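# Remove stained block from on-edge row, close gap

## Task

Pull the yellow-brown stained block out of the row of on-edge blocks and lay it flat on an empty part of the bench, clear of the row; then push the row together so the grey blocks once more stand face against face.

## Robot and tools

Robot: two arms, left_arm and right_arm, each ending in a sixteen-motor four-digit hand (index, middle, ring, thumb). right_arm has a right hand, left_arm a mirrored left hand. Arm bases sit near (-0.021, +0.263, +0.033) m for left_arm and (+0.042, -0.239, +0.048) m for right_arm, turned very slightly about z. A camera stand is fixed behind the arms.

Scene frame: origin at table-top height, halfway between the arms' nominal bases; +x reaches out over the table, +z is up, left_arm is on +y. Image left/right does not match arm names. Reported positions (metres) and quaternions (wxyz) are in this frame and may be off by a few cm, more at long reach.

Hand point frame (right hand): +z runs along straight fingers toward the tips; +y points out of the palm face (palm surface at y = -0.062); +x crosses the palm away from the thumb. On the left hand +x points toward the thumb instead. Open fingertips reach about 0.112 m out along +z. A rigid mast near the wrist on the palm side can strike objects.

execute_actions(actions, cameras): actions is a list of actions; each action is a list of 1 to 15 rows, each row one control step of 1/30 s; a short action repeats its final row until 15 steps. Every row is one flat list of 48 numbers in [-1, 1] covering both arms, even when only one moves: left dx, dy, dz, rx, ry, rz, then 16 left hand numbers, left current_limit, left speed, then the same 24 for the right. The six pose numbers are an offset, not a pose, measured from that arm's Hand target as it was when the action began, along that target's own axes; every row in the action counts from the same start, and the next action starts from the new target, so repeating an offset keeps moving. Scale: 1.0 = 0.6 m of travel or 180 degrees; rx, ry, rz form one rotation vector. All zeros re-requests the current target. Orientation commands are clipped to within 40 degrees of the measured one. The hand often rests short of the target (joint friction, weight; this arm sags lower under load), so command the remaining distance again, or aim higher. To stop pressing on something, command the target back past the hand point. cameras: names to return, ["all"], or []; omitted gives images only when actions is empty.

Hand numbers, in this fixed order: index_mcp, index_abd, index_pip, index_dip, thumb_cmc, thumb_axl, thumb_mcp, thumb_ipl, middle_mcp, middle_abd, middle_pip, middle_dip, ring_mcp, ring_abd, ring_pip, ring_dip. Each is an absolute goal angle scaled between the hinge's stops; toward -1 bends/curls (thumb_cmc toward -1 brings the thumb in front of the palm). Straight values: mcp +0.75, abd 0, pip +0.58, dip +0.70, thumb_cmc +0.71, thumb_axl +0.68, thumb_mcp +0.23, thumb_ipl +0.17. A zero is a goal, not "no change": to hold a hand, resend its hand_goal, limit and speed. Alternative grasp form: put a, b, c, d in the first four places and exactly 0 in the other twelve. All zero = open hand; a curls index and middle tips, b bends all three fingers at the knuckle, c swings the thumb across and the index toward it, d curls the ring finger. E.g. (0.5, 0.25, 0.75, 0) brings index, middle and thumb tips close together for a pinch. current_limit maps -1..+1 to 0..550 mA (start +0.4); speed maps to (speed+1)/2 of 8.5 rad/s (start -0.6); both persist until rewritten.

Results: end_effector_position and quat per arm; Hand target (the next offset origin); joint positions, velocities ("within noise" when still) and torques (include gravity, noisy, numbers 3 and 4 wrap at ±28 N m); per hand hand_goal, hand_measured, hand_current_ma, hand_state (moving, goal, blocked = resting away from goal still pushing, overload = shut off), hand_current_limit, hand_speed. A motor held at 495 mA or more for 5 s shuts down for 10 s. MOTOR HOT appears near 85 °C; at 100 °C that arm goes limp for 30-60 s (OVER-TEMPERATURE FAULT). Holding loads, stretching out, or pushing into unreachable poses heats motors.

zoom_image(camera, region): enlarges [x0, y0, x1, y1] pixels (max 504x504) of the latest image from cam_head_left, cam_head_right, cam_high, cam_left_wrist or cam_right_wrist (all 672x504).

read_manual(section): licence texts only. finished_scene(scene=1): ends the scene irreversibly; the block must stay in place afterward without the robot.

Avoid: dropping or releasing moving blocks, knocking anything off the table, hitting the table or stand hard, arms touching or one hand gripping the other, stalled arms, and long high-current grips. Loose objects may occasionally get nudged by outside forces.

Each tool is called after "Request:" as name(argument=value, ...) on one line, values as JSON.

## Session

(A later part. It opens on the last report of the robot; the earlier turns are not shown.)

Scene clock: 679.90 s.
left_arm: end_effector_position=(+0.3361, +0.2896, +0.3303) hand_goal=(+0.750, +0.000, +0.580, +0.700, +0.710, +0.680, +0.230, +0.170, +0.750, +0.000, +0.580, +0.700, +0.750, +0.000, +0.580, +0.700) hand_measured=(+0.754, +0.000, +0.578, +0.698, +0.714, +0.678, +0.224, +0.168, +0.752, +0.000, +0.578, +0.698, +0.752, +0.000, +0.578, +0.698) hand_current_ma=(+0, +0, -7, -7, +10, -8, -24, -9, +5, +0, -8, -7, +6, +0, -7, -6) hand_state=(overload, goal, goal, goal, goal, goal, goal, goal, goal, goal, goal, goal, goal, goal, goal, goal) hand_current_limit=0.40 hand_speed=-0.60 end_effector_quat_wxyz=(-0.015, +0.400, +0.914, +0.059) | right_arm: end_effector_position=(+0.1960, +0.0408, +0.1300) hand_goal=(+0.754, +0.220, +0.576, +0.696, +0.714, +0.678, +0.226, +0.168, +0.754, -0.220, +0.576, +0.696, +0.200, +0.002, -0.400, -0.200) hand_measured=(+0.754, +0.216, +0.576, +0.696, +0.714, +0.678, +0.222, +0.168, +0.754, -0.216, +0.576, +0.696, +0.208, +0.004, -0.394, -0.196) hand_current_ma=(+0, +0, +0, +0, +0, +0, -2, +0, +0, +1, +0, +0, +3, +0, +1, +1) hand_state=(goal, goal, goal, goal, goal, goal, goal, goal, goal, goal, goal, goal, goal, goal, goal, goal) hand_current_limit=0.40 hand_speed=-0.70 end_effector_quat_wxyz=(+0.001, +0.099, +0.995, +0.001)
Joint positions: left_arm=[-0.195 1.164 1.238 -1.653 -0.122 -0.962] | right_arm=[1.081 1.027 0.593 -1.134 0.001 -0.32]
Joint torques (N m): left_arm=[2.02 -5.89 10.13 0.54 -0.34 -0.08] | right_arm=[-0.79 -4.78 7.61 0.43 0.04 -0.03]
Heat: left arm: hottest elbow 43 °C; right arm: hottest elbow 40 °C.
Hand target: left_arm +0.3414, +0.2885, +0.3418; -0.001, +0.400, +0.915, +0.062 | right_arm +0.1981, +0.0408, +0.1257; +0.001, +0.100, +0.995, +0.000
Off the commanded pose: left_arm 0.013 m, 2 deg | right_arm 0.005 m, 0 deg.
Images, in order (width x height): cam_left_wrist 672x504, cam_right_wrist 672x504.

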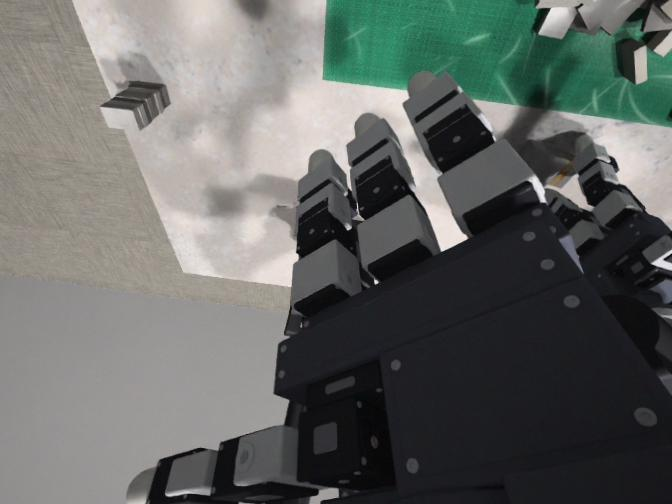

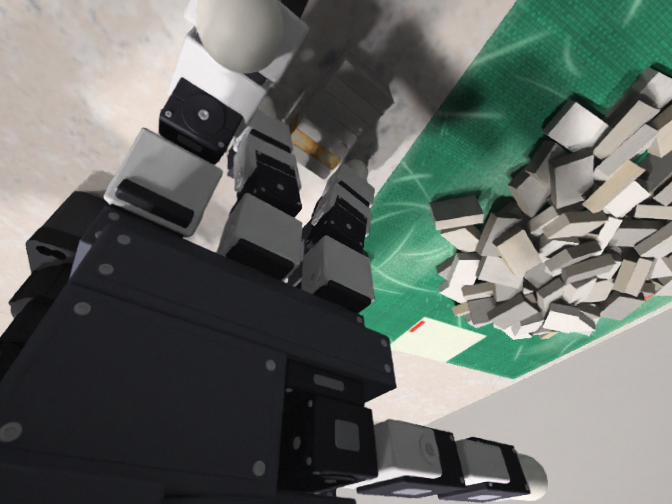

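Request:
execute_actions(actions=[[[0,0,0,0,0,0,0,0,0,0,0,0,0,0,0,0,0,0,0,0,0,0,0.4,-0.6,0.0,0,0,0,0,0,0.754,0.001,0.576,0.696,0.714,0.678,0.226,0.168,0.754,0.001,0.576,0.696,0.2,0.001,-0.4,-0.2,0.4,-0.88]]], cameras=["cam_right_wrist", "cam_left_wrist"])

Request:
zoom_image(camera="cam_right_wrist", region=[230, 60, 380, 210])

Request:
zoom_image(camera="cam_left_wrist", region=[540, 110, 610, 180])

Scene clock: 691.40 s.
left_arm: end_effector_position=(+0.3361, +0.2896, +0.3303) hand_goal=(+0.750, +0.000, +0.580, +0.700, +0.710, +0.680, +0.230, +0.170, +0.750, +0.000, +0.580, +0.700, +0.750, +0.000, +0.580, +0.700) hand_measured=(+0.754, +0.000, +0.578, +0.698, +0.714, +0.678, +0.224, +0.168, +0.752, +0.000, +0.578, +0.698, +0.752, +0.000, +0.578, +0.698) hand_current_ma=(+0, +0, -7, -7, +10, -8, -24, -9, +5, +0, -8, -7, +6, +0, -7, -6) hand_state=(overload, goal, goal, goal, goal, goal, goal, goal, goal, goal, goal, goal, goal, goal, goal, goal) hand_current_limit=0.40 hand_speed=-0.60 end_effector_quat_wxyz=(-0.015, +0.400, +0.914, +0.059) | right_arm: end_effector_position=(+0.1974, +0.0410, +0.1303) hand_goal=(+0.754, +0.002, +0.576, +0.696, +0.714, +0.678, +0.226, +0.168, +0.754, +0.002, +0.576, +0.696, +0.200, +0.002, -0.400, -0.200) hand_measured=(+0.754, +0.110, +0.576, +0.696, +0.714, +0.678, +0.222, +0.168, +0.754, -0.076, +0.576, +0.696, +0.208, +0.004, -0.394, -0.196) hand_current_ma=(+0, +188, +0, +0, +0, +0, -2, +0, +0, -109, +0, +0, +3, +0, +1, +1) hand_state=(goal, blocked, goal, goal, goal, goal, goal, goal, goal, blocked, goal, goal, goal, goal, goal, goal) hand_current_limit=0.40 hand_speed=-0.88 end_effector_quat_wxyz=(+0.003, +0.099, +0.995, +0.002)
Joint positions: left_arm=[-0.195 1.164 1.238 -1.653 -0.122 -0.962] | right_arm=[1.08 1.027 0.593 -1.131 0.005 -0.32]
Joint torques (N m): left_arm=[1.96 -5.83 10.13 0.57 -0.34 -0.08] | right_arm=[-0.85 -4.78 7.64 0.32 -0.12 -0.02]
Heat: left arm: hottest elbow 43 °C; right arm: hottest elbow 40 °C.
Hand target: left_arm +0.3414, +0.2885, +0.3418; -0.001, +0.400, +0.915, +0.062 | right_arm +0.1981, +0.0408, +0.1257; +0.000, +0.100, +0.995, +0.000
Off the commanded pose: left_arm 0.013 m, 2 deg | right_arm 0.005 m, 0 deg.
Images, in order (width x height): cam_left_wrist 672x504, cam_right_wrist 672x504.

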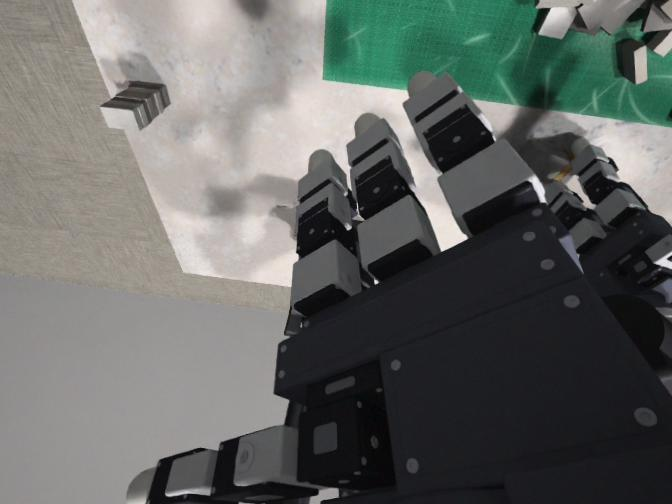

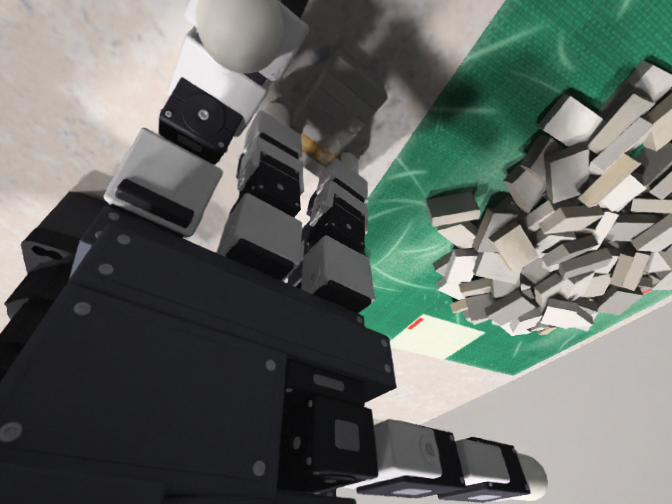

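Scaled by 3.360 from the camera's 672x504 image, which has a finer 960x720 frame.

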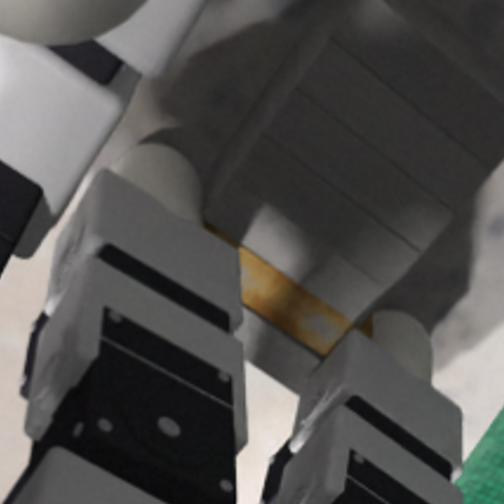

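Scaled by 7.200 from the camera's 672x504 image, which has a finer 960x720 frame.

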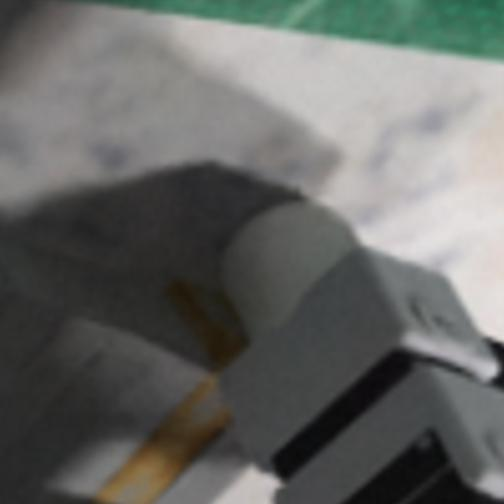

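Request:
execute_actions(actions=[[[0,0,0,0,0,0,0,0,0,0,0,0,0,0,0,0,0,0,0,0,0,0,0.4,-0.6,0.0,0,0,0,0,0,0.754,0.17,0.576,0.696,0.714,0.678,0.226,0.168,0.754,-0.14,0.576,0.696,0.2,0.001,-0.4,-0.2,0.4,-0.8]],[[0,0,0,0,0,0,0,0,0,0,0,0,0,0,0,0,0,0,0,0,0,0,0.4,-0.6,0.0,-0.006,0,0,0,0,0.754,0.17,0.576,0.696,0.714,0.678,0.226,0.168,0.754,-0.14,0.576,0.696,0.2,0.001,-0.4,-0.2,0.4,-0.8]]], cameras=["cam_right_wrist"])

Request:
zoom_image(camera="cam_right_wrist", region=[230, 60, 380, 210])

Scene clock: 714.93 s.
left_arm: end_effector_position=(+0.3361, +0.2896, +0.3303) hand_goal=(+0.750, +0.000, +0.580, +0.700, +0.710, +0.680, +0.230, +0.170, +0.750, +0.000, +0.580, +0.700, +0.750, +0.000, +0.580, +0.700) hand_measured=(+0.754, +0.000, +0.578, +0.698, +0.714, +0.678, +0.224, +0.168, +0.752, +0.000, +0.578, +0.698, +0.752, +0.000, +0.578, +0.698) hand_current_ma=(+0, +0, -7, -7, +10, -8, -24, -9, +5, +0, -8, -7, +6, +0, -7, -6) hand_state=(overload, goal, goal, goal, goal, goal, goal, goal, goal, goal, goal, goal, goal, goal, goal, goal) hand_current_limit=0.40 hand_speed=-0.60 end_effector_quat_wxyz=(-0.015, +0.400, +0.914, +0.059) | right_arm: end_effector_position=(+0.1971, +0.0413, +0.1304) hand_goal=(+0.754, +0.170, +0.576, +0.696, +0.714, +0.678, +0.226, +0.168, +0.754, -0.140, +0.576, +0.696, +0.200, +0.002, -0.400, -0.200) hand_measured=(+0.758, +0.148, +0.578, +0.696, +0.714, +0.678, +0.222, +0.168, +0.754, -0.136, +0.576, +0.696, +0.208, +0.004, -0.394, -0.196) hand_current_ma=(+1, -13, +0, +0, +0, +0, -2, +0, +0, +1, +0, +0, +3, +0, +1, +1) hand_state=(goal, blocked, goal, goal, goal, goal, goal, goal, goal, goal, goal, goal, goal, goal, goal, goal) hand_current_limit=0.40 hand_speed=-0.80 end_effector_quat_wxyz=(+0.002, +0.099, +0.995, +0.002)
Joint positions: left_arm=[-0.195 1.164 1.238 -1.653 -0.122 -0.962] | right_arm=[1.08 1.027 0.593 -1.131 0.002 -0.32]
Joint torques (N m): left_arm=[2.02 -5.89 10.13 0.54 -0.34 -0.08] | right_arm=[-1.26 -5.83 7.12 0.13 -0.02 -0.08]
Heat: left arm: hottest elbow 43 °C; right arm: hottest elbow 40 °C.
Hand target: left_arm +0.3414, +0.2885, +0.3418; -0.001, +0.400, +0.915, +0.062 | right_arm +0.1974, +0.0372, +0.1256; +0.001, +0.100, +0.995, -0.001
Off the commanded pose: left_arm 0.013 m, 2 deg | right_arm 0.006 m, 0 deg.
Images, in order (width x height): cam_right_wrist 672x504.

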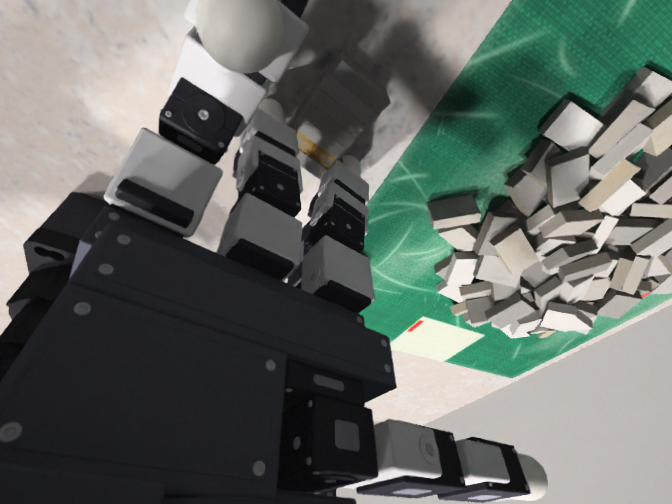

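Scaled by 3.360 from the camera's 672x504 image, which has a finer 960x720 frame.

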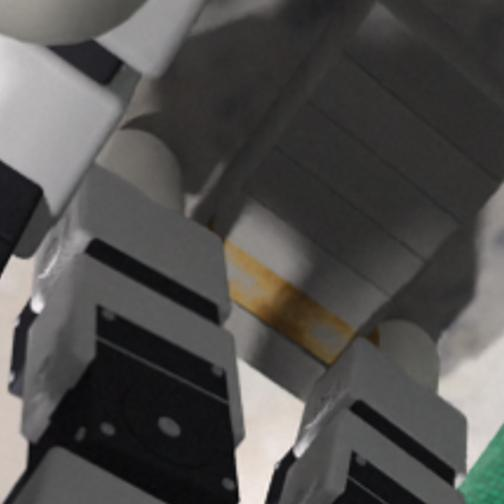

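Request:
execute_actions(actions=[[[0,0,0,0,0,0,0,0,0,0,0,0,0,0,0,0,0,0,0,0,0,0,0.4,-0.6,0.0,-0.004,0,0,0,0,0.754,0.19,0.576,0.696,0.714,0.678,0.226,0.168,0.754,-0.16,0.576,0.696,0.2,0.001,-0.4,-0.2,0.4,-0.8]]], cameras=["cam_right_wrist"])

Request:
zoom_image(camera="cam_right_wrist", region=[230, 60, 380, 210])

Scene clock: 723.20 s.
left_arm: end_effector_position=(+0.3361, +0.2896, +0.3303) hand_goal=(+0.750, +0.000, +0.580, +0.700, +0.710, +0.680, +0.230, +0.170, +0.750, +0.000, +0.580, +0.700, +0.750, +0.000, +0.580, +0.700) hand_measured=(+0.754, +0.000, +0.578, +0.698, +0.714, +0.678, +0.224, +0.168, +0.752, +0.000, +0.578, +0.698, +0.752, +0.000, +0.578, +0.698) hand_current_ma=(+0, +0, -7, -7, +10, -8, -24, -9, +5, +0, -8, -7, +6, +0, -7, -6) hand_state=(overload, goal, goal, goal, goal, goal, goal, goal, goal, goal, goal, goal, goal, goal, goal, goal) hand_current_limit=0.40 hand_speed=-0.60 end_effector_quat_wxyz=(-0.015, +0.400, +0.914, +0.059) | right_arm: end_effector_position=(+0.1965, +0.0408, +0.1308) hand_goal=(+0.754, +0.190, +0.576, +0.696, +0.714, +0.678, +0.226, +0.168, +0.754, -0.160, +0.576, +0.696, +0.200, +0.002, -0.400, -0.200) hand_measured=(+0.756, +0.154, +0.578, +0.696, +0.714, +0.678, +0.222, +0.168, +0.754, -0.156, +0.576, +0.696, +0.208, +0.004, -0.394, -0.196) hand_current_ma=(+0, -28, +0, +0, +0, +0, -2, +0, +0, +1, +0, +0, +3, +0, +1, +1) hand_state=(goal, blocked, goal, goal, goal, goal, goal, goal, goal, goal, goal, goal, goal, goal, goal, goal) hand_current_limit=0.40 hand_speed=-0.80 end_effector_quat_wxyz=(+0.002, +0.099, +0.995, +0.003)
Joint positions: left_arm=[-0.195 1.164 1.238 -1.653 -0.122 -0.962] | right_arm=[1.08 1.023 0.591 -1.131 0.001 -0.321]
Joint torques (N m): left_arm=[2.14 -5.89 10.13 0.53 -0.33 -0.07] | right_arm=[-1.44 -6.07 6.95 0.05 0.01 -0.11]
Heat: left arm: hottest elbow 44 °C; right arm: hottest elbow 40 °C.
Hand target: left_arm +0.3414, +0.2885, +0.3418; -0.001, +0.400, +0.915, +0.062 | right_arm +0.1968, +0.0349, +0.1256; +0.000, +0.100, +0.995, -0.001
Off the commanded pose: left_arm 0.013 m, 2 deg | right_arm 0.008 m, 1 deg.
Images, in order (width x height): cam_right_wrist 672x504.

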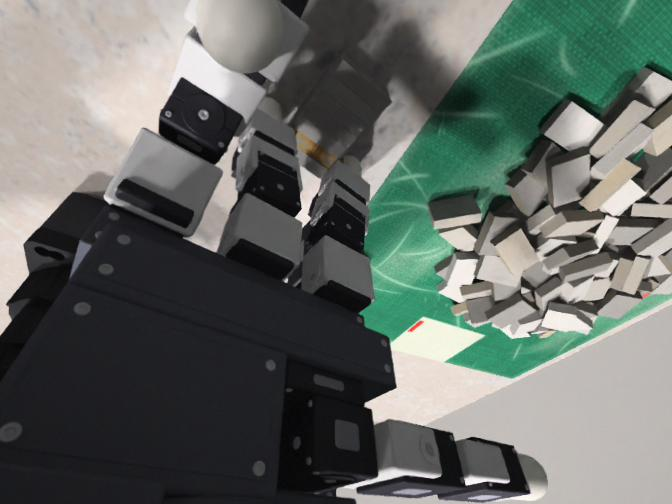

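Scaled by 3.360 from the camera's 672x504 image, which has a finer 960x720 frame.

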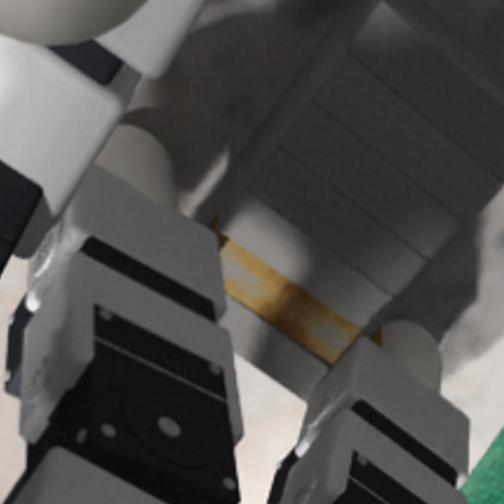

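Request:
execute_actions(actions=[[[0,0,0,0,0,0,0,0,0,0,0,0,0,0,0,0,0,0,0,0,0,0,0.4,-0.6,0.0,-0.003,-0.006,0,0,0,0.754,0.22,0.576,0.696,0.714,0.678,0.226,0.168,0.754,-0.18,0.576,0.696,0.2,0.001,-0.4,-0.2,0.4,-0.8]]], cameras=["cam_right_wrist"])

Request:
zoom_image(camera="cam_right_wrist", region=[230, 60, 380, 210])

Scene clock: 734.87 s.
left_arm: end_effector_position=(+0.3361, +0.2896, +0.3303) hand_goal=(+0.750, +0.000, +0.580, +0.700, +0.710, +0.680, +0.230, +0.170, +0.750, +0.000, +0.580, +0.700, +0.750, +0.000, +0.580, +0.700) hand_measured=(+0.754, +0.000, +0.578, +0.698, +0.714, +0.678, +0.224, +0.168, +0.752, +0.000, +0.578, +0.698, +0.752, +0.000, +0.578, +0.698) hand_current_ma=(+0, +0, -7, -7, +10, -8, -24, -9, +5, +0, -8, -7, +6, +0, -7, -6) hand_state=(overload, goal, goal, goal, goal, goal, goal, goal, goal, goal, goal, goal, goal, goal, goal, goal) hand_current_limit=0.40 hand_speed=-0.60 end_effector_quat_wxyz=(-0.015, +0.400, +0.914, +0.059) | right_arm: end_effector_position=(+0.1972, +0.0387, +0.1304) hand_goal=(+0.754, +0.220, +0.576, +0.696, +0.714, +0.678, +0.226, +0.168, +0.754, -0.180, +0.576, +0.696, +0.200, +0.002, -0.400, -0.200) hand_measured=(+0.754, +0.214, +0.578, +0.696, +0.714, +0.678, +0.222, +0.168, +0.754, -0.176, +0.576, +0.696, +0.208, +0.004, -0.394, -0.196) hand_current_ma=(+0, -1, +0, +0, +0, +0, -2, +0, +0, +1, +0, +0, +3, +0, +1, +1) hand_state=(goal, goal, goal, goal, goal, goal, goal, goal, goal, goal, goal, goal, goal, goal, goal, goal) hand_current_limit=0.40 hand_speed=-0.80 end_effector_quat_wxyz=(+0.002, +0.101, +0.995, +0.004)
Joint positions: left_arm=[-0.195 1.164 1.238 -1.653 -0.122 -0.962] | right_arm=[1.073 1.018 0.586 -1.131 0.001 -0.324]
Joint torques (N m): left_arm=[2.08 -5.77 10.14 0.55 -0.34 -0.07] | right_arm=[-1.2 -6.48 7.57 -0.49 0.01 -0.1]
Heat: left arm: hottest elbow 44 °C; right arm: hottest elbow 39 °C.
Hand target: left_arm +0.3414, +0.2885, +0.3418; -0.001, +0.400, +0.915, +0.062 | right_arm +0.1966, +0.0331, +0.1292; +0.001, +0.100, +0.995, -0.001
Off the commanded pose: left_arm 0.013 m, 2 deg | right_arm 0.006 m, 1 deg.
Images, in order (width x height): cam_right_wrist 672x504.

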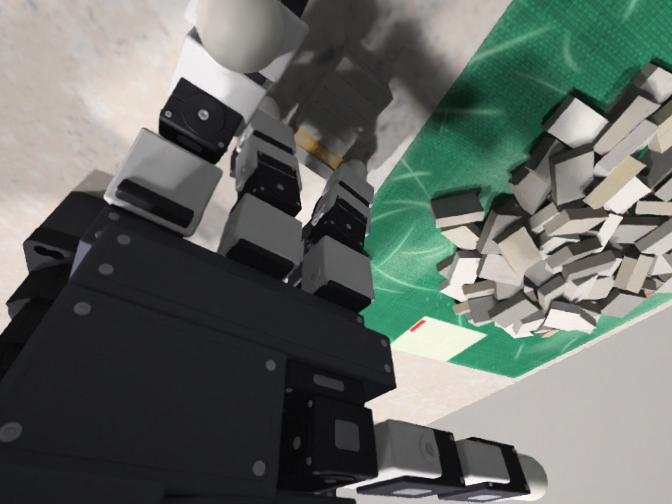

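Scaled by 3.360 from the camera's 672x504 image, which has a finer 960x720 frame.

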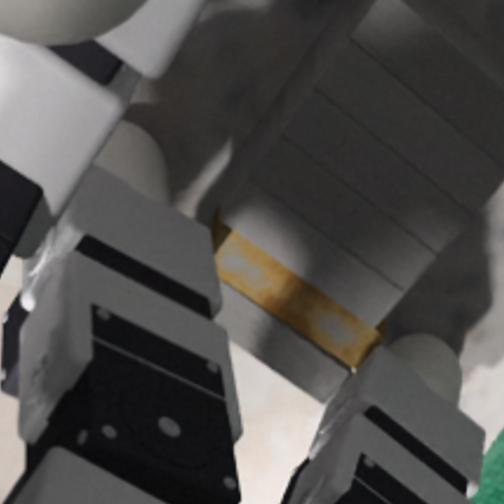

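Request:
execute_actions(actions=[[[0,0,0,0,0,0,0,0,0,0,0,0,0,0,0,0,0,0,0,0,0,0,0.4,-0.6,0.0,0,0,0,0,0,0.754,-0.02,0.576,0.696,0.714,0.678,0.226,0.168,0.754,0.06,0.576,0.696,0.2,0.001,-0.4,-0.2,0.4,-0.88]]], cameras=["cam_right_wrist","cam_left_wrist"])

Request:
zoom_image(camera="cam_right_wrist", region=[230, 60, 380, 210])

Request:
zoom_image(camera="cam_left_wrist", region=[540, 110, 610, 180])

Scene clock: 744.67 s.
left_arm: end_effector_position=(+0.3361, +0.2896, +0.3303) hand_goal=(+0.750, +0.000, +0.580, +0.700, +0.710, +0.680, +0.230, +0.170, +0.750, +0.000, +0.580, +0.700, +0.750, +0.000, +0.580, +0.700) hand_measured=(+0.754, +0.000, +0.578, +0.698, +0.714, +0.678, +0.224, +0.168, +0.752, +0.000, +0.578, +0.698, +0.752, +0.000, +0.578, +0.698) hand_current_ma=(+0, +0, -7, -7, +10, -8, -24, -9, +5, +0, -8, -7, +6, +0, -7, -6) hand_state=(overload, goal, goal, goal, goal, goal, goal, goal, goal, goal, goal, goal, goal, goal, goal, goal) hand_current_limit=0.40 hand_speed=-0.60 end_effector_quat_wxyz=(-0.015, +0.400, +0.914, +0.059) | right_arm: end_effector_position=(+0.1976, +0.0387, +0.1317) hand_goal=(+0.754, -0.020, +0.576, +0.696, +0.714, +0.678, +0.226, +0.168, +0.754, +0.060, +0.576, +0.696, +0.200, +0.002, -0.400, -0.200) hand_measured=(+0.754, +0.110, +0.578, +0.696, +0.714, +0.678, +0.222, +0.168, +0.754, -0.064, +0.576, +0.696, +0.208, +0.004, -0.394, -0.196) hand_current_ma=(+0, +259, +0, +0, +0, +0, -2, +0, +0, -236, +0, +0, +3, +0, +1, +1) hand_state=(goal, blocked, goal, goal, goal, goal, goal, goal, goal, blocked, goal, goal, goal, goal, goal, goal) hand_current_limit=0.40 hand_speed=-0.88 end_effector_quat_wxyz=(+0.003, +0.101, +0.995, +0.006)
Joint positions: left_arm=[-0.195 1.164 1.238 -1.653 -0.122 -0.962] | right_arm=[1.073 1.013 0.586 -1.131 0.002 -0.324]
Joint torques (N m): left_arm=[2.02 -5.83 10.13 0.55 -0.34 -0.08] | right_arm=[-1.2 -6.07 7.58 -0.49 0 -0.1]
Heat: left arm: hottest elbow 44 °C; right arm: hottest elbow 39 °C.
Hand target: left_arm +0.3414, +0.2885, +0.3418; -0.001, +0.400, +0.915, +0.062 | right_arm +0.1965, +0.0332, +0.1292; +0.001, +0.100, +0.995, +0.000
Off the commanded pose: left_arm 0.013 m, 2 deg | right_arm 0.006 m, 1 deg.
Images, in order (width x height): cam_left_wrist 672x504, cam_right_wrist 672x504.

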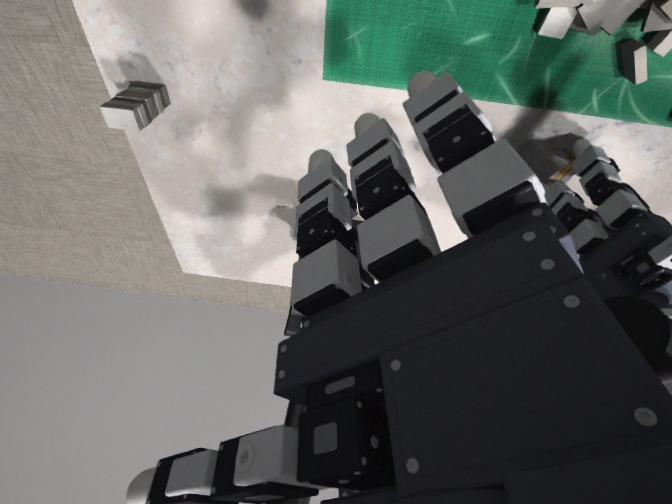

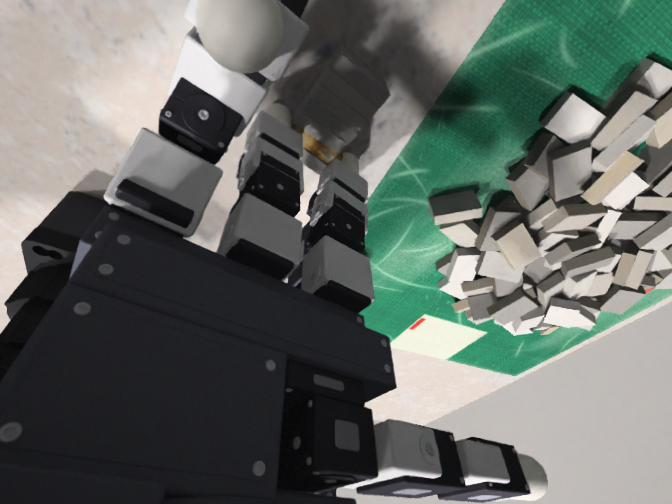

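Scaled by 3.360 from the camera's 672x504 image, which has a finer 960x720 frame.

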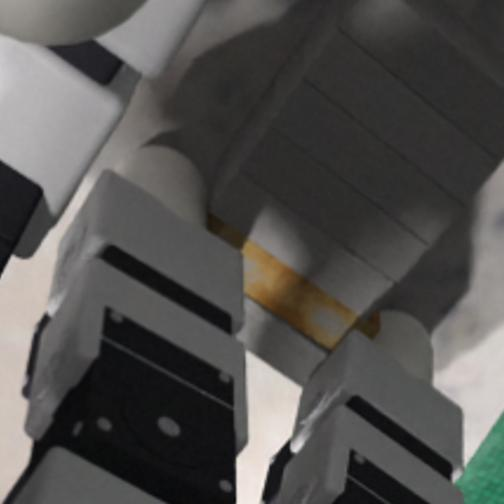

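Scaled by 7.200 from the camera's 672x504 image, which has a finer 960x720 frame.

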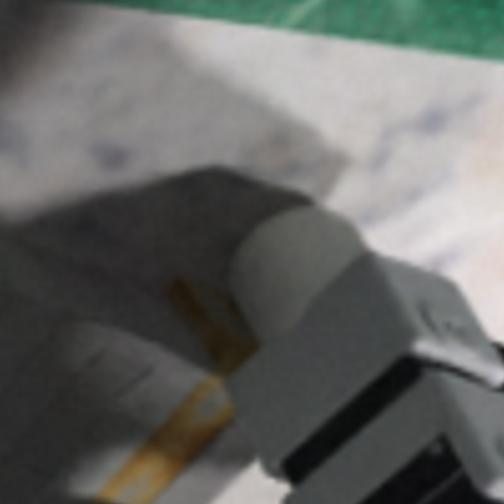

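Request:
execute_actions(actions=[[[0,0,0,0,0,0,0,0,0,0,0,0,0,0,0,0,0,0,0,0,0,0,0.4,-0.6,0.0,0.002,-0.035,0,0,0,0.754,-0.05,0.576,0.696,0.714,0.678,0.226,0.168,0.754,0.09,0.576,0.696,0.2,0.001,-0.4,-0.2,0.4,-0.88]]], cameras=["cam_right_wrist","cam_left_wrist"])

Request:
zoom_image(camera="cam_right_wrist", region=[230, 40, 400, 210])

Request:
zoom_image(camera="cam_left_wrist", region=[530, 110, 620, 190])

Scene clock: 753.07 s.
left_arm: end_effector_position=(+0.3361, +0.2896, +0.3303) hand_goal=(+0.750, +0.000, +0.580, +0.700, +0.710, +0.680, +0.230, +0.170, +0.750, +0.000, +0.580, +0.700, +0.750, +0.000, +0.580, +0.700) hand_measured=(+0.754, +0.000, +0.578, +0.698, +0.714, +0.678, +0.224, +0.168, +0.752, +0.000, +0.578, +0.698, +0.752, +0.000, +0.578, +0.698) hand_current_ma=(+0, +0, -7, -7, +10, -8, -24, -9, +5, +0, -8, -7, +6, +0, -7, -6) hand_state=(overload, goal, goal, goal, goal, goal, goal, goal, goal, goal, goal, goal, goal, goal, goal, goal) hand_current_limit=0.40 hand_speed=-0.60 end_effector_quat_wxyz=(-0.015, +0.400, +0.914, +0.059) | right_arm: end_effector_position=(+0.1896, +0.0250, +0.1319) hand_goal=(+0.754, -0.050, +0.576, +0.696, +0.714, +0.678, +0.226, +0.168, +0.754, +0.090, +0.576, +0.696, +0.200, +0.002, -0.400, -0.200) hand_measured=(+0.756, +0.108, +0.576, +0.696, +0.714, +0.678, +0.222, +0.168, +0.750, -0.060, +0.576, +0.696, +0.208, +0.004, -0.394, -0.196) hand_current_ma=(+0, +356, +0, +0, +0, +0, -2, +0, -1, -329, +0, +0, +3, +0, +1, +1) hand_state=(goal, blocked, goal, goal, goal, goal, goal, goal, goal, blocked, goal, goal, goal, goal, goal, goal) hand_current_limit=0.40 hand_speed=-0.88 end_effector_quat_wxyz=(-0.007, +0.101, +0.995, -0.017)
Joint positions: left_arm=[-0.195 1.164 1.238 -1.653 -0.122 -0.962] | right_arm=[1.073 0.994 0.588 -1.2 0.001 -0.324]
Joint torques (N m): left_arm=[2.08 -5.95 10.14 0.54 -0.33 -0.09] | right_arm=[-1.03 -6.42 10.85 -0.59 0.01 -0.07]
Heat: left arm: hottest elbow 44 °C; right arm: hottest elbow 39 °C.
Hand target: left_arm +0.3414, +0.2885, +0.3418; -0.001, +0.400, +0.915, +0.062 | right_arm +0.1967, +0.0343, +0.1502; +0.000, +0.100, +0.995, -0.001
Off the commanded pose: left_arm 0.013 m, 2 deg | right_arm 0.022 m, 2 deg.
Images, in order (width x height): cam_left_wrist 672x504, cam_right_wrist 672x504.

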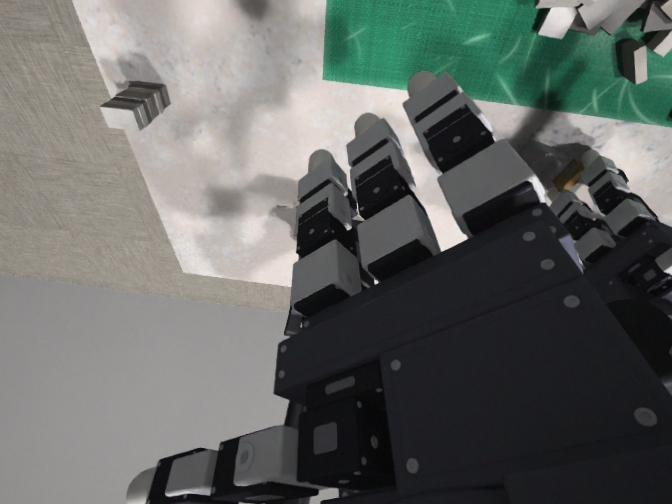

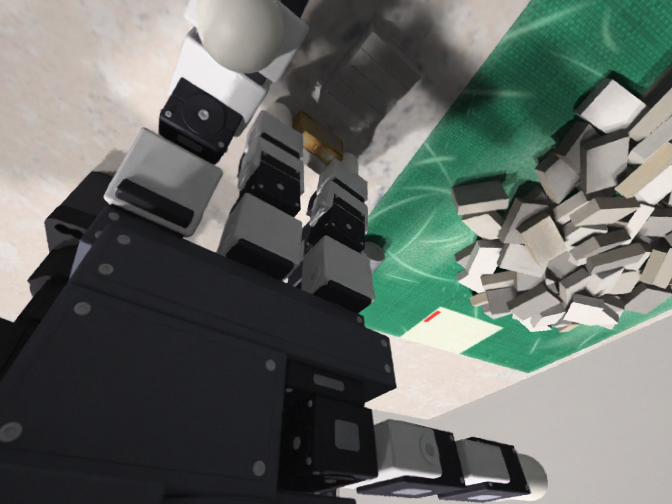

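Scaled by 2.965 from the camera's 672x504 image, which has a finer 960x720 frame.

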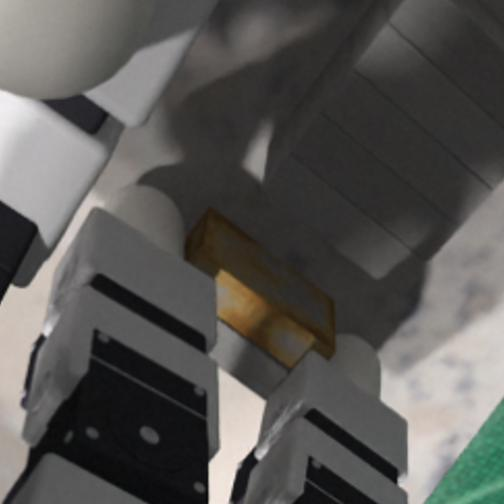

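Scaled by 5.600 from the camera's 672x504 image, which has a finer 960x720 frame.

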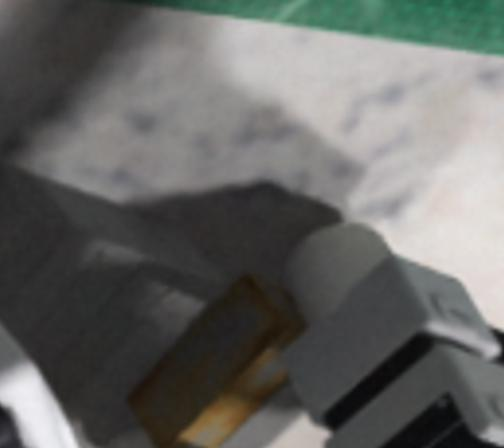

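Request:
execute_actions(actions=[[[0,0,0,0,0,0,0,0,0,0,0,0,0,0,0,0,0,0,0,0,0,0,0.4,-0.6,0.0,0.0,-0.03,0,0,0,0.754,-0.05,0.576,0.696,0.714,0.678,0.226,0.168,0.754,0.09,0.576,0.696,0.2,0.001,-0.4,-0.2,0.4,-0.88]]], cameras=["cam_right_wrist","cam_left_wrist"])

Request:
zoom_image(camera="cam_right_wrist", region=[230, 40, 400, 210])

Request:
zoom_image(camera="cam_left_wrist", region=[530, 110, 620, 190])

Scene clock: 766.70 s.
left_arm: end_effector_position=(+0.3361, +0.2896, +0.3303) hand_goal=(+0.750, +0.000, +0.580, +0.700, +0.710, +0.680, +0.230, +0.170, +0.750, +0.000, +0.580, +0.700, +0.750, +0.000, +0.580, +0.700) hand_measured=(+0.754, +0.000, +0.578, +0.698, +0.714, +0.678, +0.224, +0.168, +0.752, +0.000, +0.578, +0.698, +0.752, +0.000, +0.578, +0.698) hand_current_ma=(+0, +0, -7, -7, +10, -8, -24, -9, +5, +0, -8, -7, +6, +0, -7, -6) hand_state=(overload, goal, goal, goal, goal, goal, goal, goal, goal, goal, goal, goal, goal, goal, goal, goal) hand_current_limit=0.40 hand_speed=-0.60 end_effector_quat_wxyz=(-0.015, +0.400, +0.914, +0.059) | right_arm: end_effector_position=(+0.1878, +0.0221, +0.1454) hand_goal=(+0.754, -0.050, +0.576, +0.696, +0.714, +0.678, +0.226, +0.168, +0.754, +0.090, +0.576, +0.696, +0.200, +0.002, -0.400, -0.200) hand_measured=(+0.758, +0.108, +0.578, +0.696, +0.714, +0.678, +0.222, +0.168, +0.748, -0.060, +0.574, +0.696, +0.208, +0.004, -0.394, -0.196) hand_current_ma=(+1, +356, +0, +0, +0, +0, -2, +0, -2, -329, +0, +0, +3, +0, +1, +1) hand_state=(goal, blocked, goal, goal, goal, goal, goal, goal, goal, blocked, goal, goal, goal, goal, goal, goal) hand_current_limit=0.40 hand_speed=-0.88 end_effector_quat_wxyz=(-0.008, +0.101, +0.995, -0.020)
Joint positions: left_arm=[-0.195 1.164 1.238 -1.653 -0.122 -0.962] | right_arm=[1.073 0.97 0.613 -1.258 0.001 -0.325]
Joint torques (N m): left_arm=[1.96 -5.83 10.15 0.54 -0.33 -0.08] | right_arm=[-0.97 -5.83 11.93 -0.64 0.01 -0.08]
Heat: left arm: hottest elbow 44 °C; right arm: hottest elbow 40 °C.
Hand target: left_arm +0.3414, +0.2885, +0.3418; -0.001, +0.400, +0.915, +0.062 | right_arm +0.1966, +0.0343, +0.1682; +0.000, +0.100, +0.995, -0.001
Off the commanded pose: left_arm 0.013 m, 2 deg | right_arm 0.027 m, 2 deg.
Images, in order (width x height): cam_left_wrist 672x504, cam_right_wrist 672x504.

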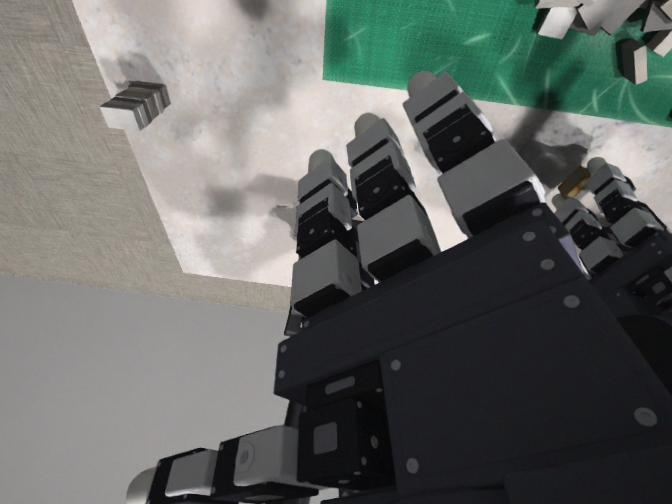

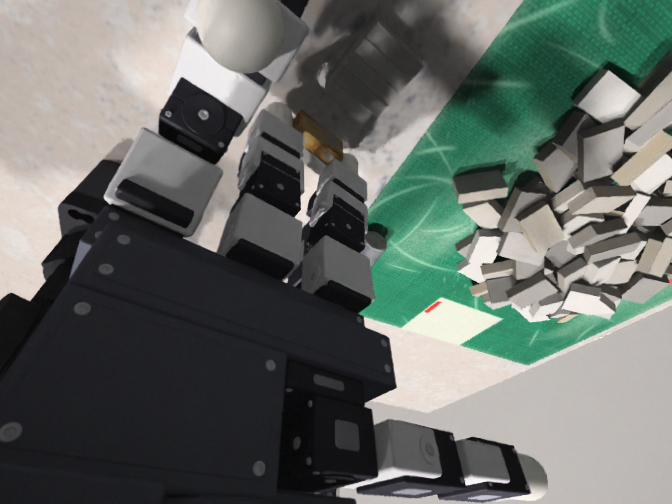

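Scaled by 2.965 from the camera's 672x504 image, which has a finer 960x720 frame.

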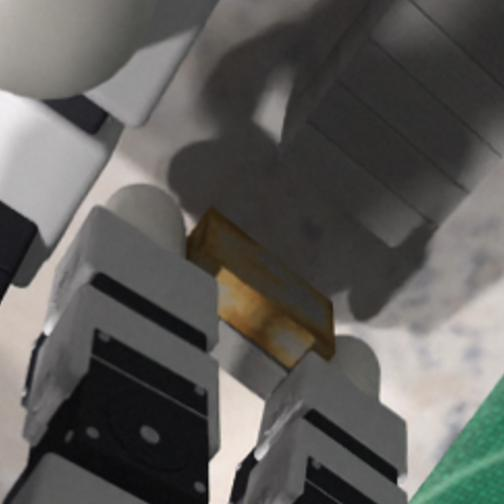

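Scaled by 5.600 from the camera's 672x504 image, which has a finer 960x720 frame.

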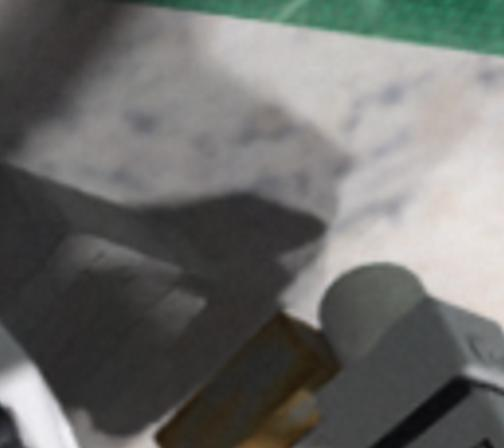

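Request:
execute_actions(actions=[[[0,0,0,0,0,0,0,0,0,0,0,0,0,0,0,0,0,0,0,0,0,0,0.4,-0.6,0.0,0.0,-0.03,0,0,0,0.754,-0.05,0.576,0.696,0.714,0.678,0.226,0.168,0.754,0.09,0.576,0.696,0.2,0.001,-0.4,-0.2,0.4,-0.88]]], cameras=["all"])

Request:
zoom_image(camera="cam_right_wrist", region=[230, 40, 400, 210])

Request:
zoom_image(camera="cam_left_wrist", region=[530, 130, 630, 220])

Request:
zoom_image(camera="cam_head_right", region=[340, 380, 460, 470])

Scene clock: 782.87 s.
left_arm: end_effector_position=(+0.3361, +0.2896, +0.3303) hand_goal=(+0.750, +0.000, +0.580, +0.700, +0.710, +0.680, +0.230, +0.170, +0.750, +0.000, +0.580, +0.700, +0.750, +0.000, +0.580, +0.700) hand_measured=(+0.754, +0.000, +0.578, +0.698, +0.714, +0.678, +0.224, +0.168, +0.752, +0.000, +0.578, +0.698, +0.752, +0.000, +0.578, +0.698) hand_current_ma=(+0, +0, -7, -7, +10, -8, -24, -9, +5, +0, -8, -7, +6, +0, -7, -6) hand_state=(overload, goal, goal, goal, goal, goal, goal, goal, goal, goal, goal, goal, goal, goal, goal, goal) hand_current_limit=0.40 hand_speed=-0.60 end_effector_quat_wxyz=(-0.015, +0.400, +0.914, +0.059) | right_arm: end_effector_position=(+0.1886, +0.0235, +0.1639) hand_goal=(+0.754, -0.050, +0.576, +0.696, +0.714, +0.678, +0.226, +0.168, +0.754, +0.090, +0.576, +0.696, +0.200, +0.002, -0.400, -0.200) hand_measured=(+0.758, +0.106, +0.580, +0.696, +0.714, +0.678, +0.222, +0.168, +0.746, -0.060, +0.574, +0.696, +0.208, +0.004, -0.394, -0.196) hand_current_ma=(+1, +354, +1, +0, +0, +0, -2, +0, -3, -329, -1, +0, +3, +0, +1, +1) hand_state=(goal, blocked, goal, goal, goal, goal, goal, goal, goal, blocked, goal, goal, goal, goal, goal, goal) hand_current_limit=0.40 hand_speed=-0.88 end_effector_quat_wxyz=(-0.008, +0.101, +0.995, -0.020)
Joint positions: left_arm=[-0.195 1.164 1.238 -1.653 -0.122 -0.962] | right_arm=[1.073 0.953 0.655 -1.316 0.001 -0.325]
Joint torques (N m): left_arm=[2.02 -5.89 10.14 0.54 -0.33 -0.08] | right_arm=[-1.08 -5.83 11.96 -0.62 0.02 -0.07]
Heat: left arm: hottest elbow 44 °C; right arm: hottest elbow 42 °C.
Hand target: left_arm +0.3414, +0.2885, +0.3418; -0.001, +0.400, +0.915, +0.062 | right_arm +0.1967, +0.0344, +0.1863; +0.001, +0.100, +0.995, +0.000
Off the commanded pose: left_arm 0.013 m, 2 deg | right_arm 0.026 m, 2 deg.

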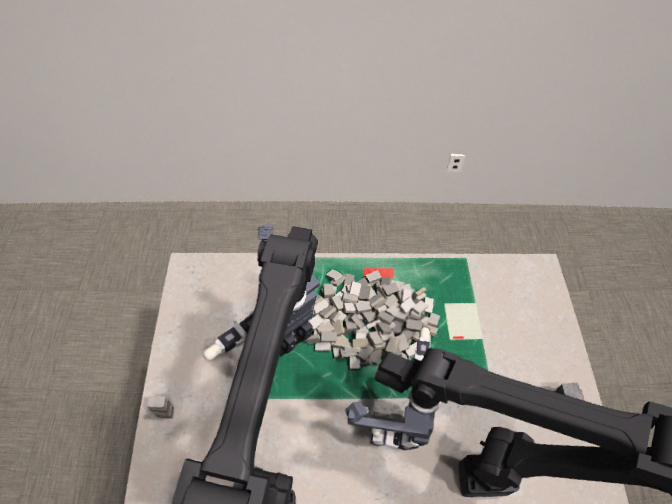

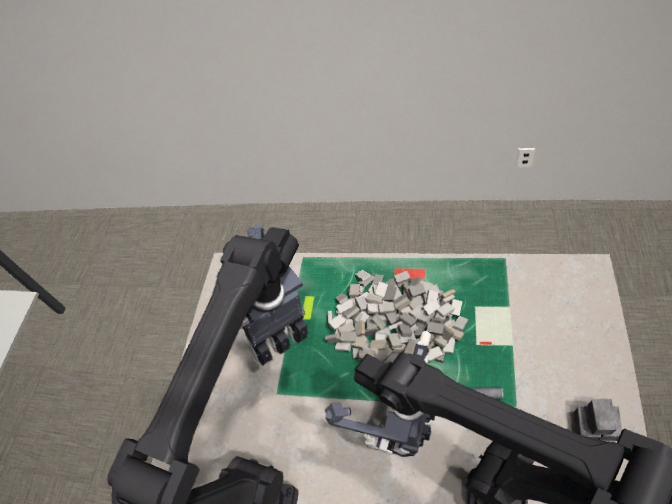

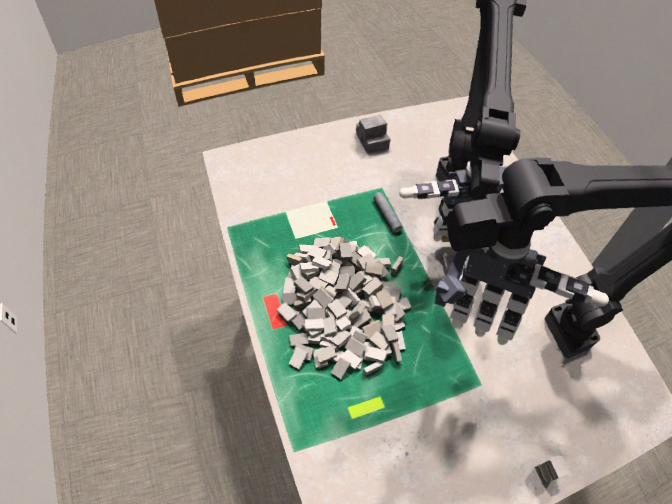

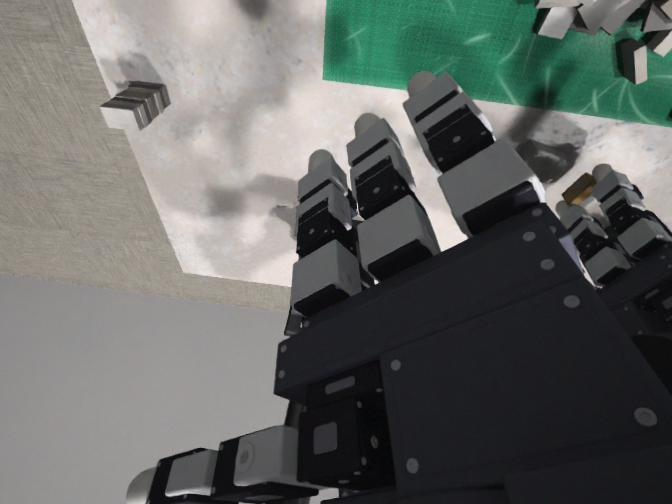

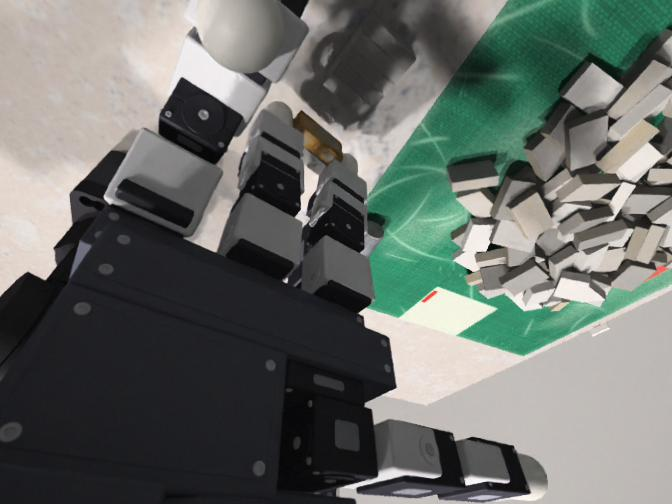

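Scaled by 2.965 from the camera's 672x504 image, which has a finer 960x720 frame.

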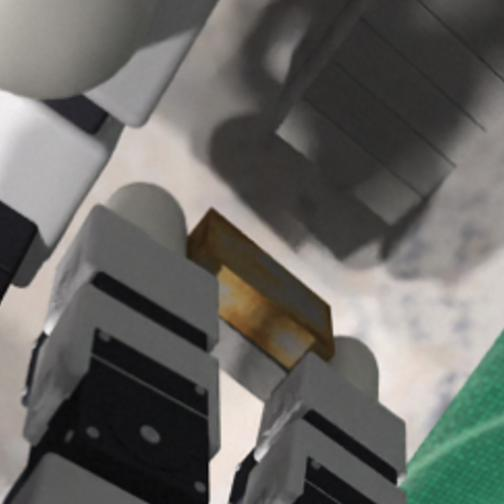

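Scaled by 5.040 from the camera's 672x504 image, which has a finer 960x720 frame.

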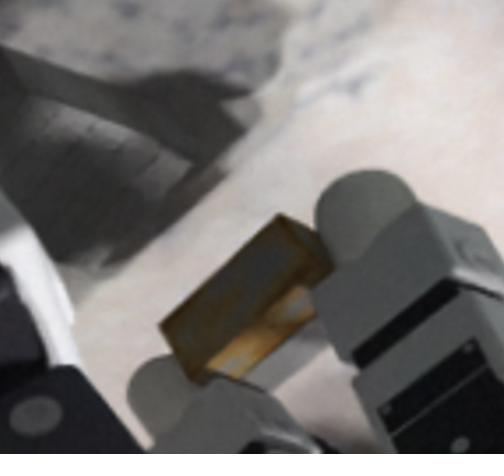

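Scaled by 4.200 from the camera's 672x504 image, which has a finer 960x720 frame.

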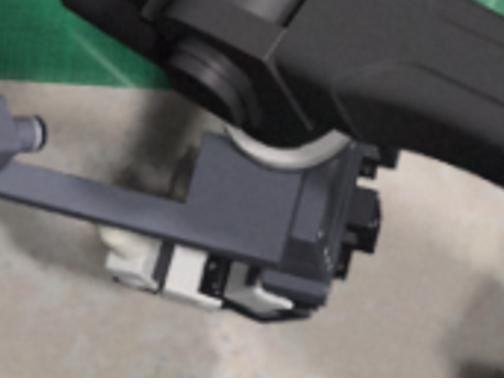

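Request:
execute_actions(actions=[[[0,0,0,0,0,0,0,0,0,0,0,0,0,0,0,0,0,0,0,0,0,0,0.4,-0.6,0.0,0.0,0.035,0,0,0,0.754,-0.05,0.576,0.696,0.714,0.678,0.226,0.168,0.754,0.09,0.576,0.696,0.2,0.001,-0.4,-0.2,0.4,-0.88]]], cameras=["cam_right_wrist"])

Scene clock: 816.07 s.
left_arm: end_effector_position=(+0.3361, +0.2896, +0.3303) hand_goal=(+0.750, +0.000, +0.580, +0.700, +0.710, +0.680, +0.230, +0.170, +0.750, +0.000, +0.580, +0.700, +0.750, +0.000, +0.580, +0.700) hand_measured=(+0.754, +0.000, +0.578, +0.698, +0.714, +0.678, +0.224, +0.168, +0.752, +0.000, +0.578, +0.698, +0.752, +0.000, +0.578, +0.698) hand_current_ma=(+0, +0, -7, -7, +10, -8, -24, -9, +5, +0, -8, -7, +6, +0, -7, -6) hand_state=(overload, goal, goal, goal, goal, goal, goal, goal, goal, goal, goal, goal, goal, goal, goal, goal) hand_current_limit=0.40 hand_speed=-0.60 end_effector_quat_wxyz=(-0.015, +0.400, +0.914, +0.059) | right_arm: end_effector_position=(+0.1933, +0.0316, +0.1658) hand_goal=(+0.754, -0.050, +0.576, +0.696, +0.714, +0.678, +0.226, +0.168, +0.754, +0.090, +0.576, +0.696, +0.200, +0.002, -0.400, -0.200) hand_measured=(+0.760, +0.106, +0.580, +0.696, +0.714, +0.678, +0.222, +0.168, +0.746, -0.060, +0.572, +0.696, +0.208, +0.004, -0.394, -0.196) hand_current_ma=(+2, +353, +1, +0, +0, +0, -2, +0, -4, -329, -1, +0, +3, +0, +1, +1) hand_state=(goal, blocked, goal, goal, goal, goal, goal, goal, goal, blocked, goal, goal, goal, goal, goal, goal) hand_current_limit=0.40 hand_speed=-0.88 end_effector_quat_wxyz=(-0.001, +0.101, +0.995, -0.003)
Joint positions: left_arm=[-0.195 1.164 1.238 -1.653 -0.122 -0.962] | right_arm=[1.073 0.955 0.653 -1.275 0.001 -0.325]
Joint torques (N m): left_arm=[2.14 -5.89 10.13 0.55 -0.33 -0.08] | right_arm=[-1.14 -4.19 8.68 0.36 0.01 -0.08]
Heat: left arm: hottest elbow 44 °C; right arm: hottest elbow 44 °C.
Hand target: left_arm +0.3414, +0.2885, +0.3418; -0.001, +0.400, +0.915, +0.062 | right_arm +0.1967, +0.0344, +0.1652; +0.000, +0.100, +0.995, -0.001
Off the commanded pose: left_arm 0.013 m, 2 deg | right_arm 0.004 m, 0 deg.
Images, in order (width x height): cam_right_wrist 672x504.

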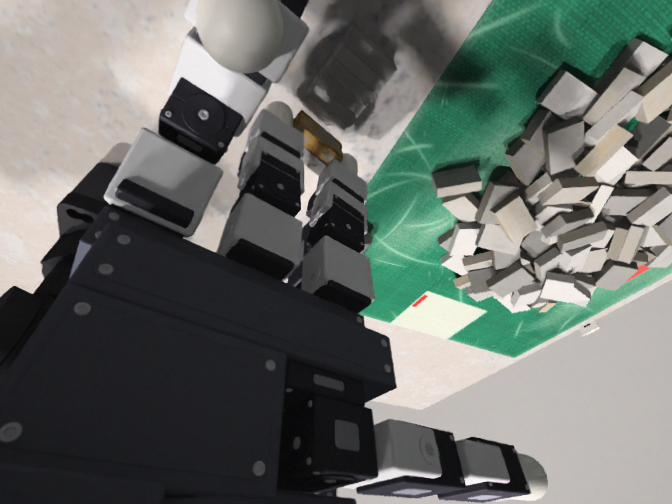

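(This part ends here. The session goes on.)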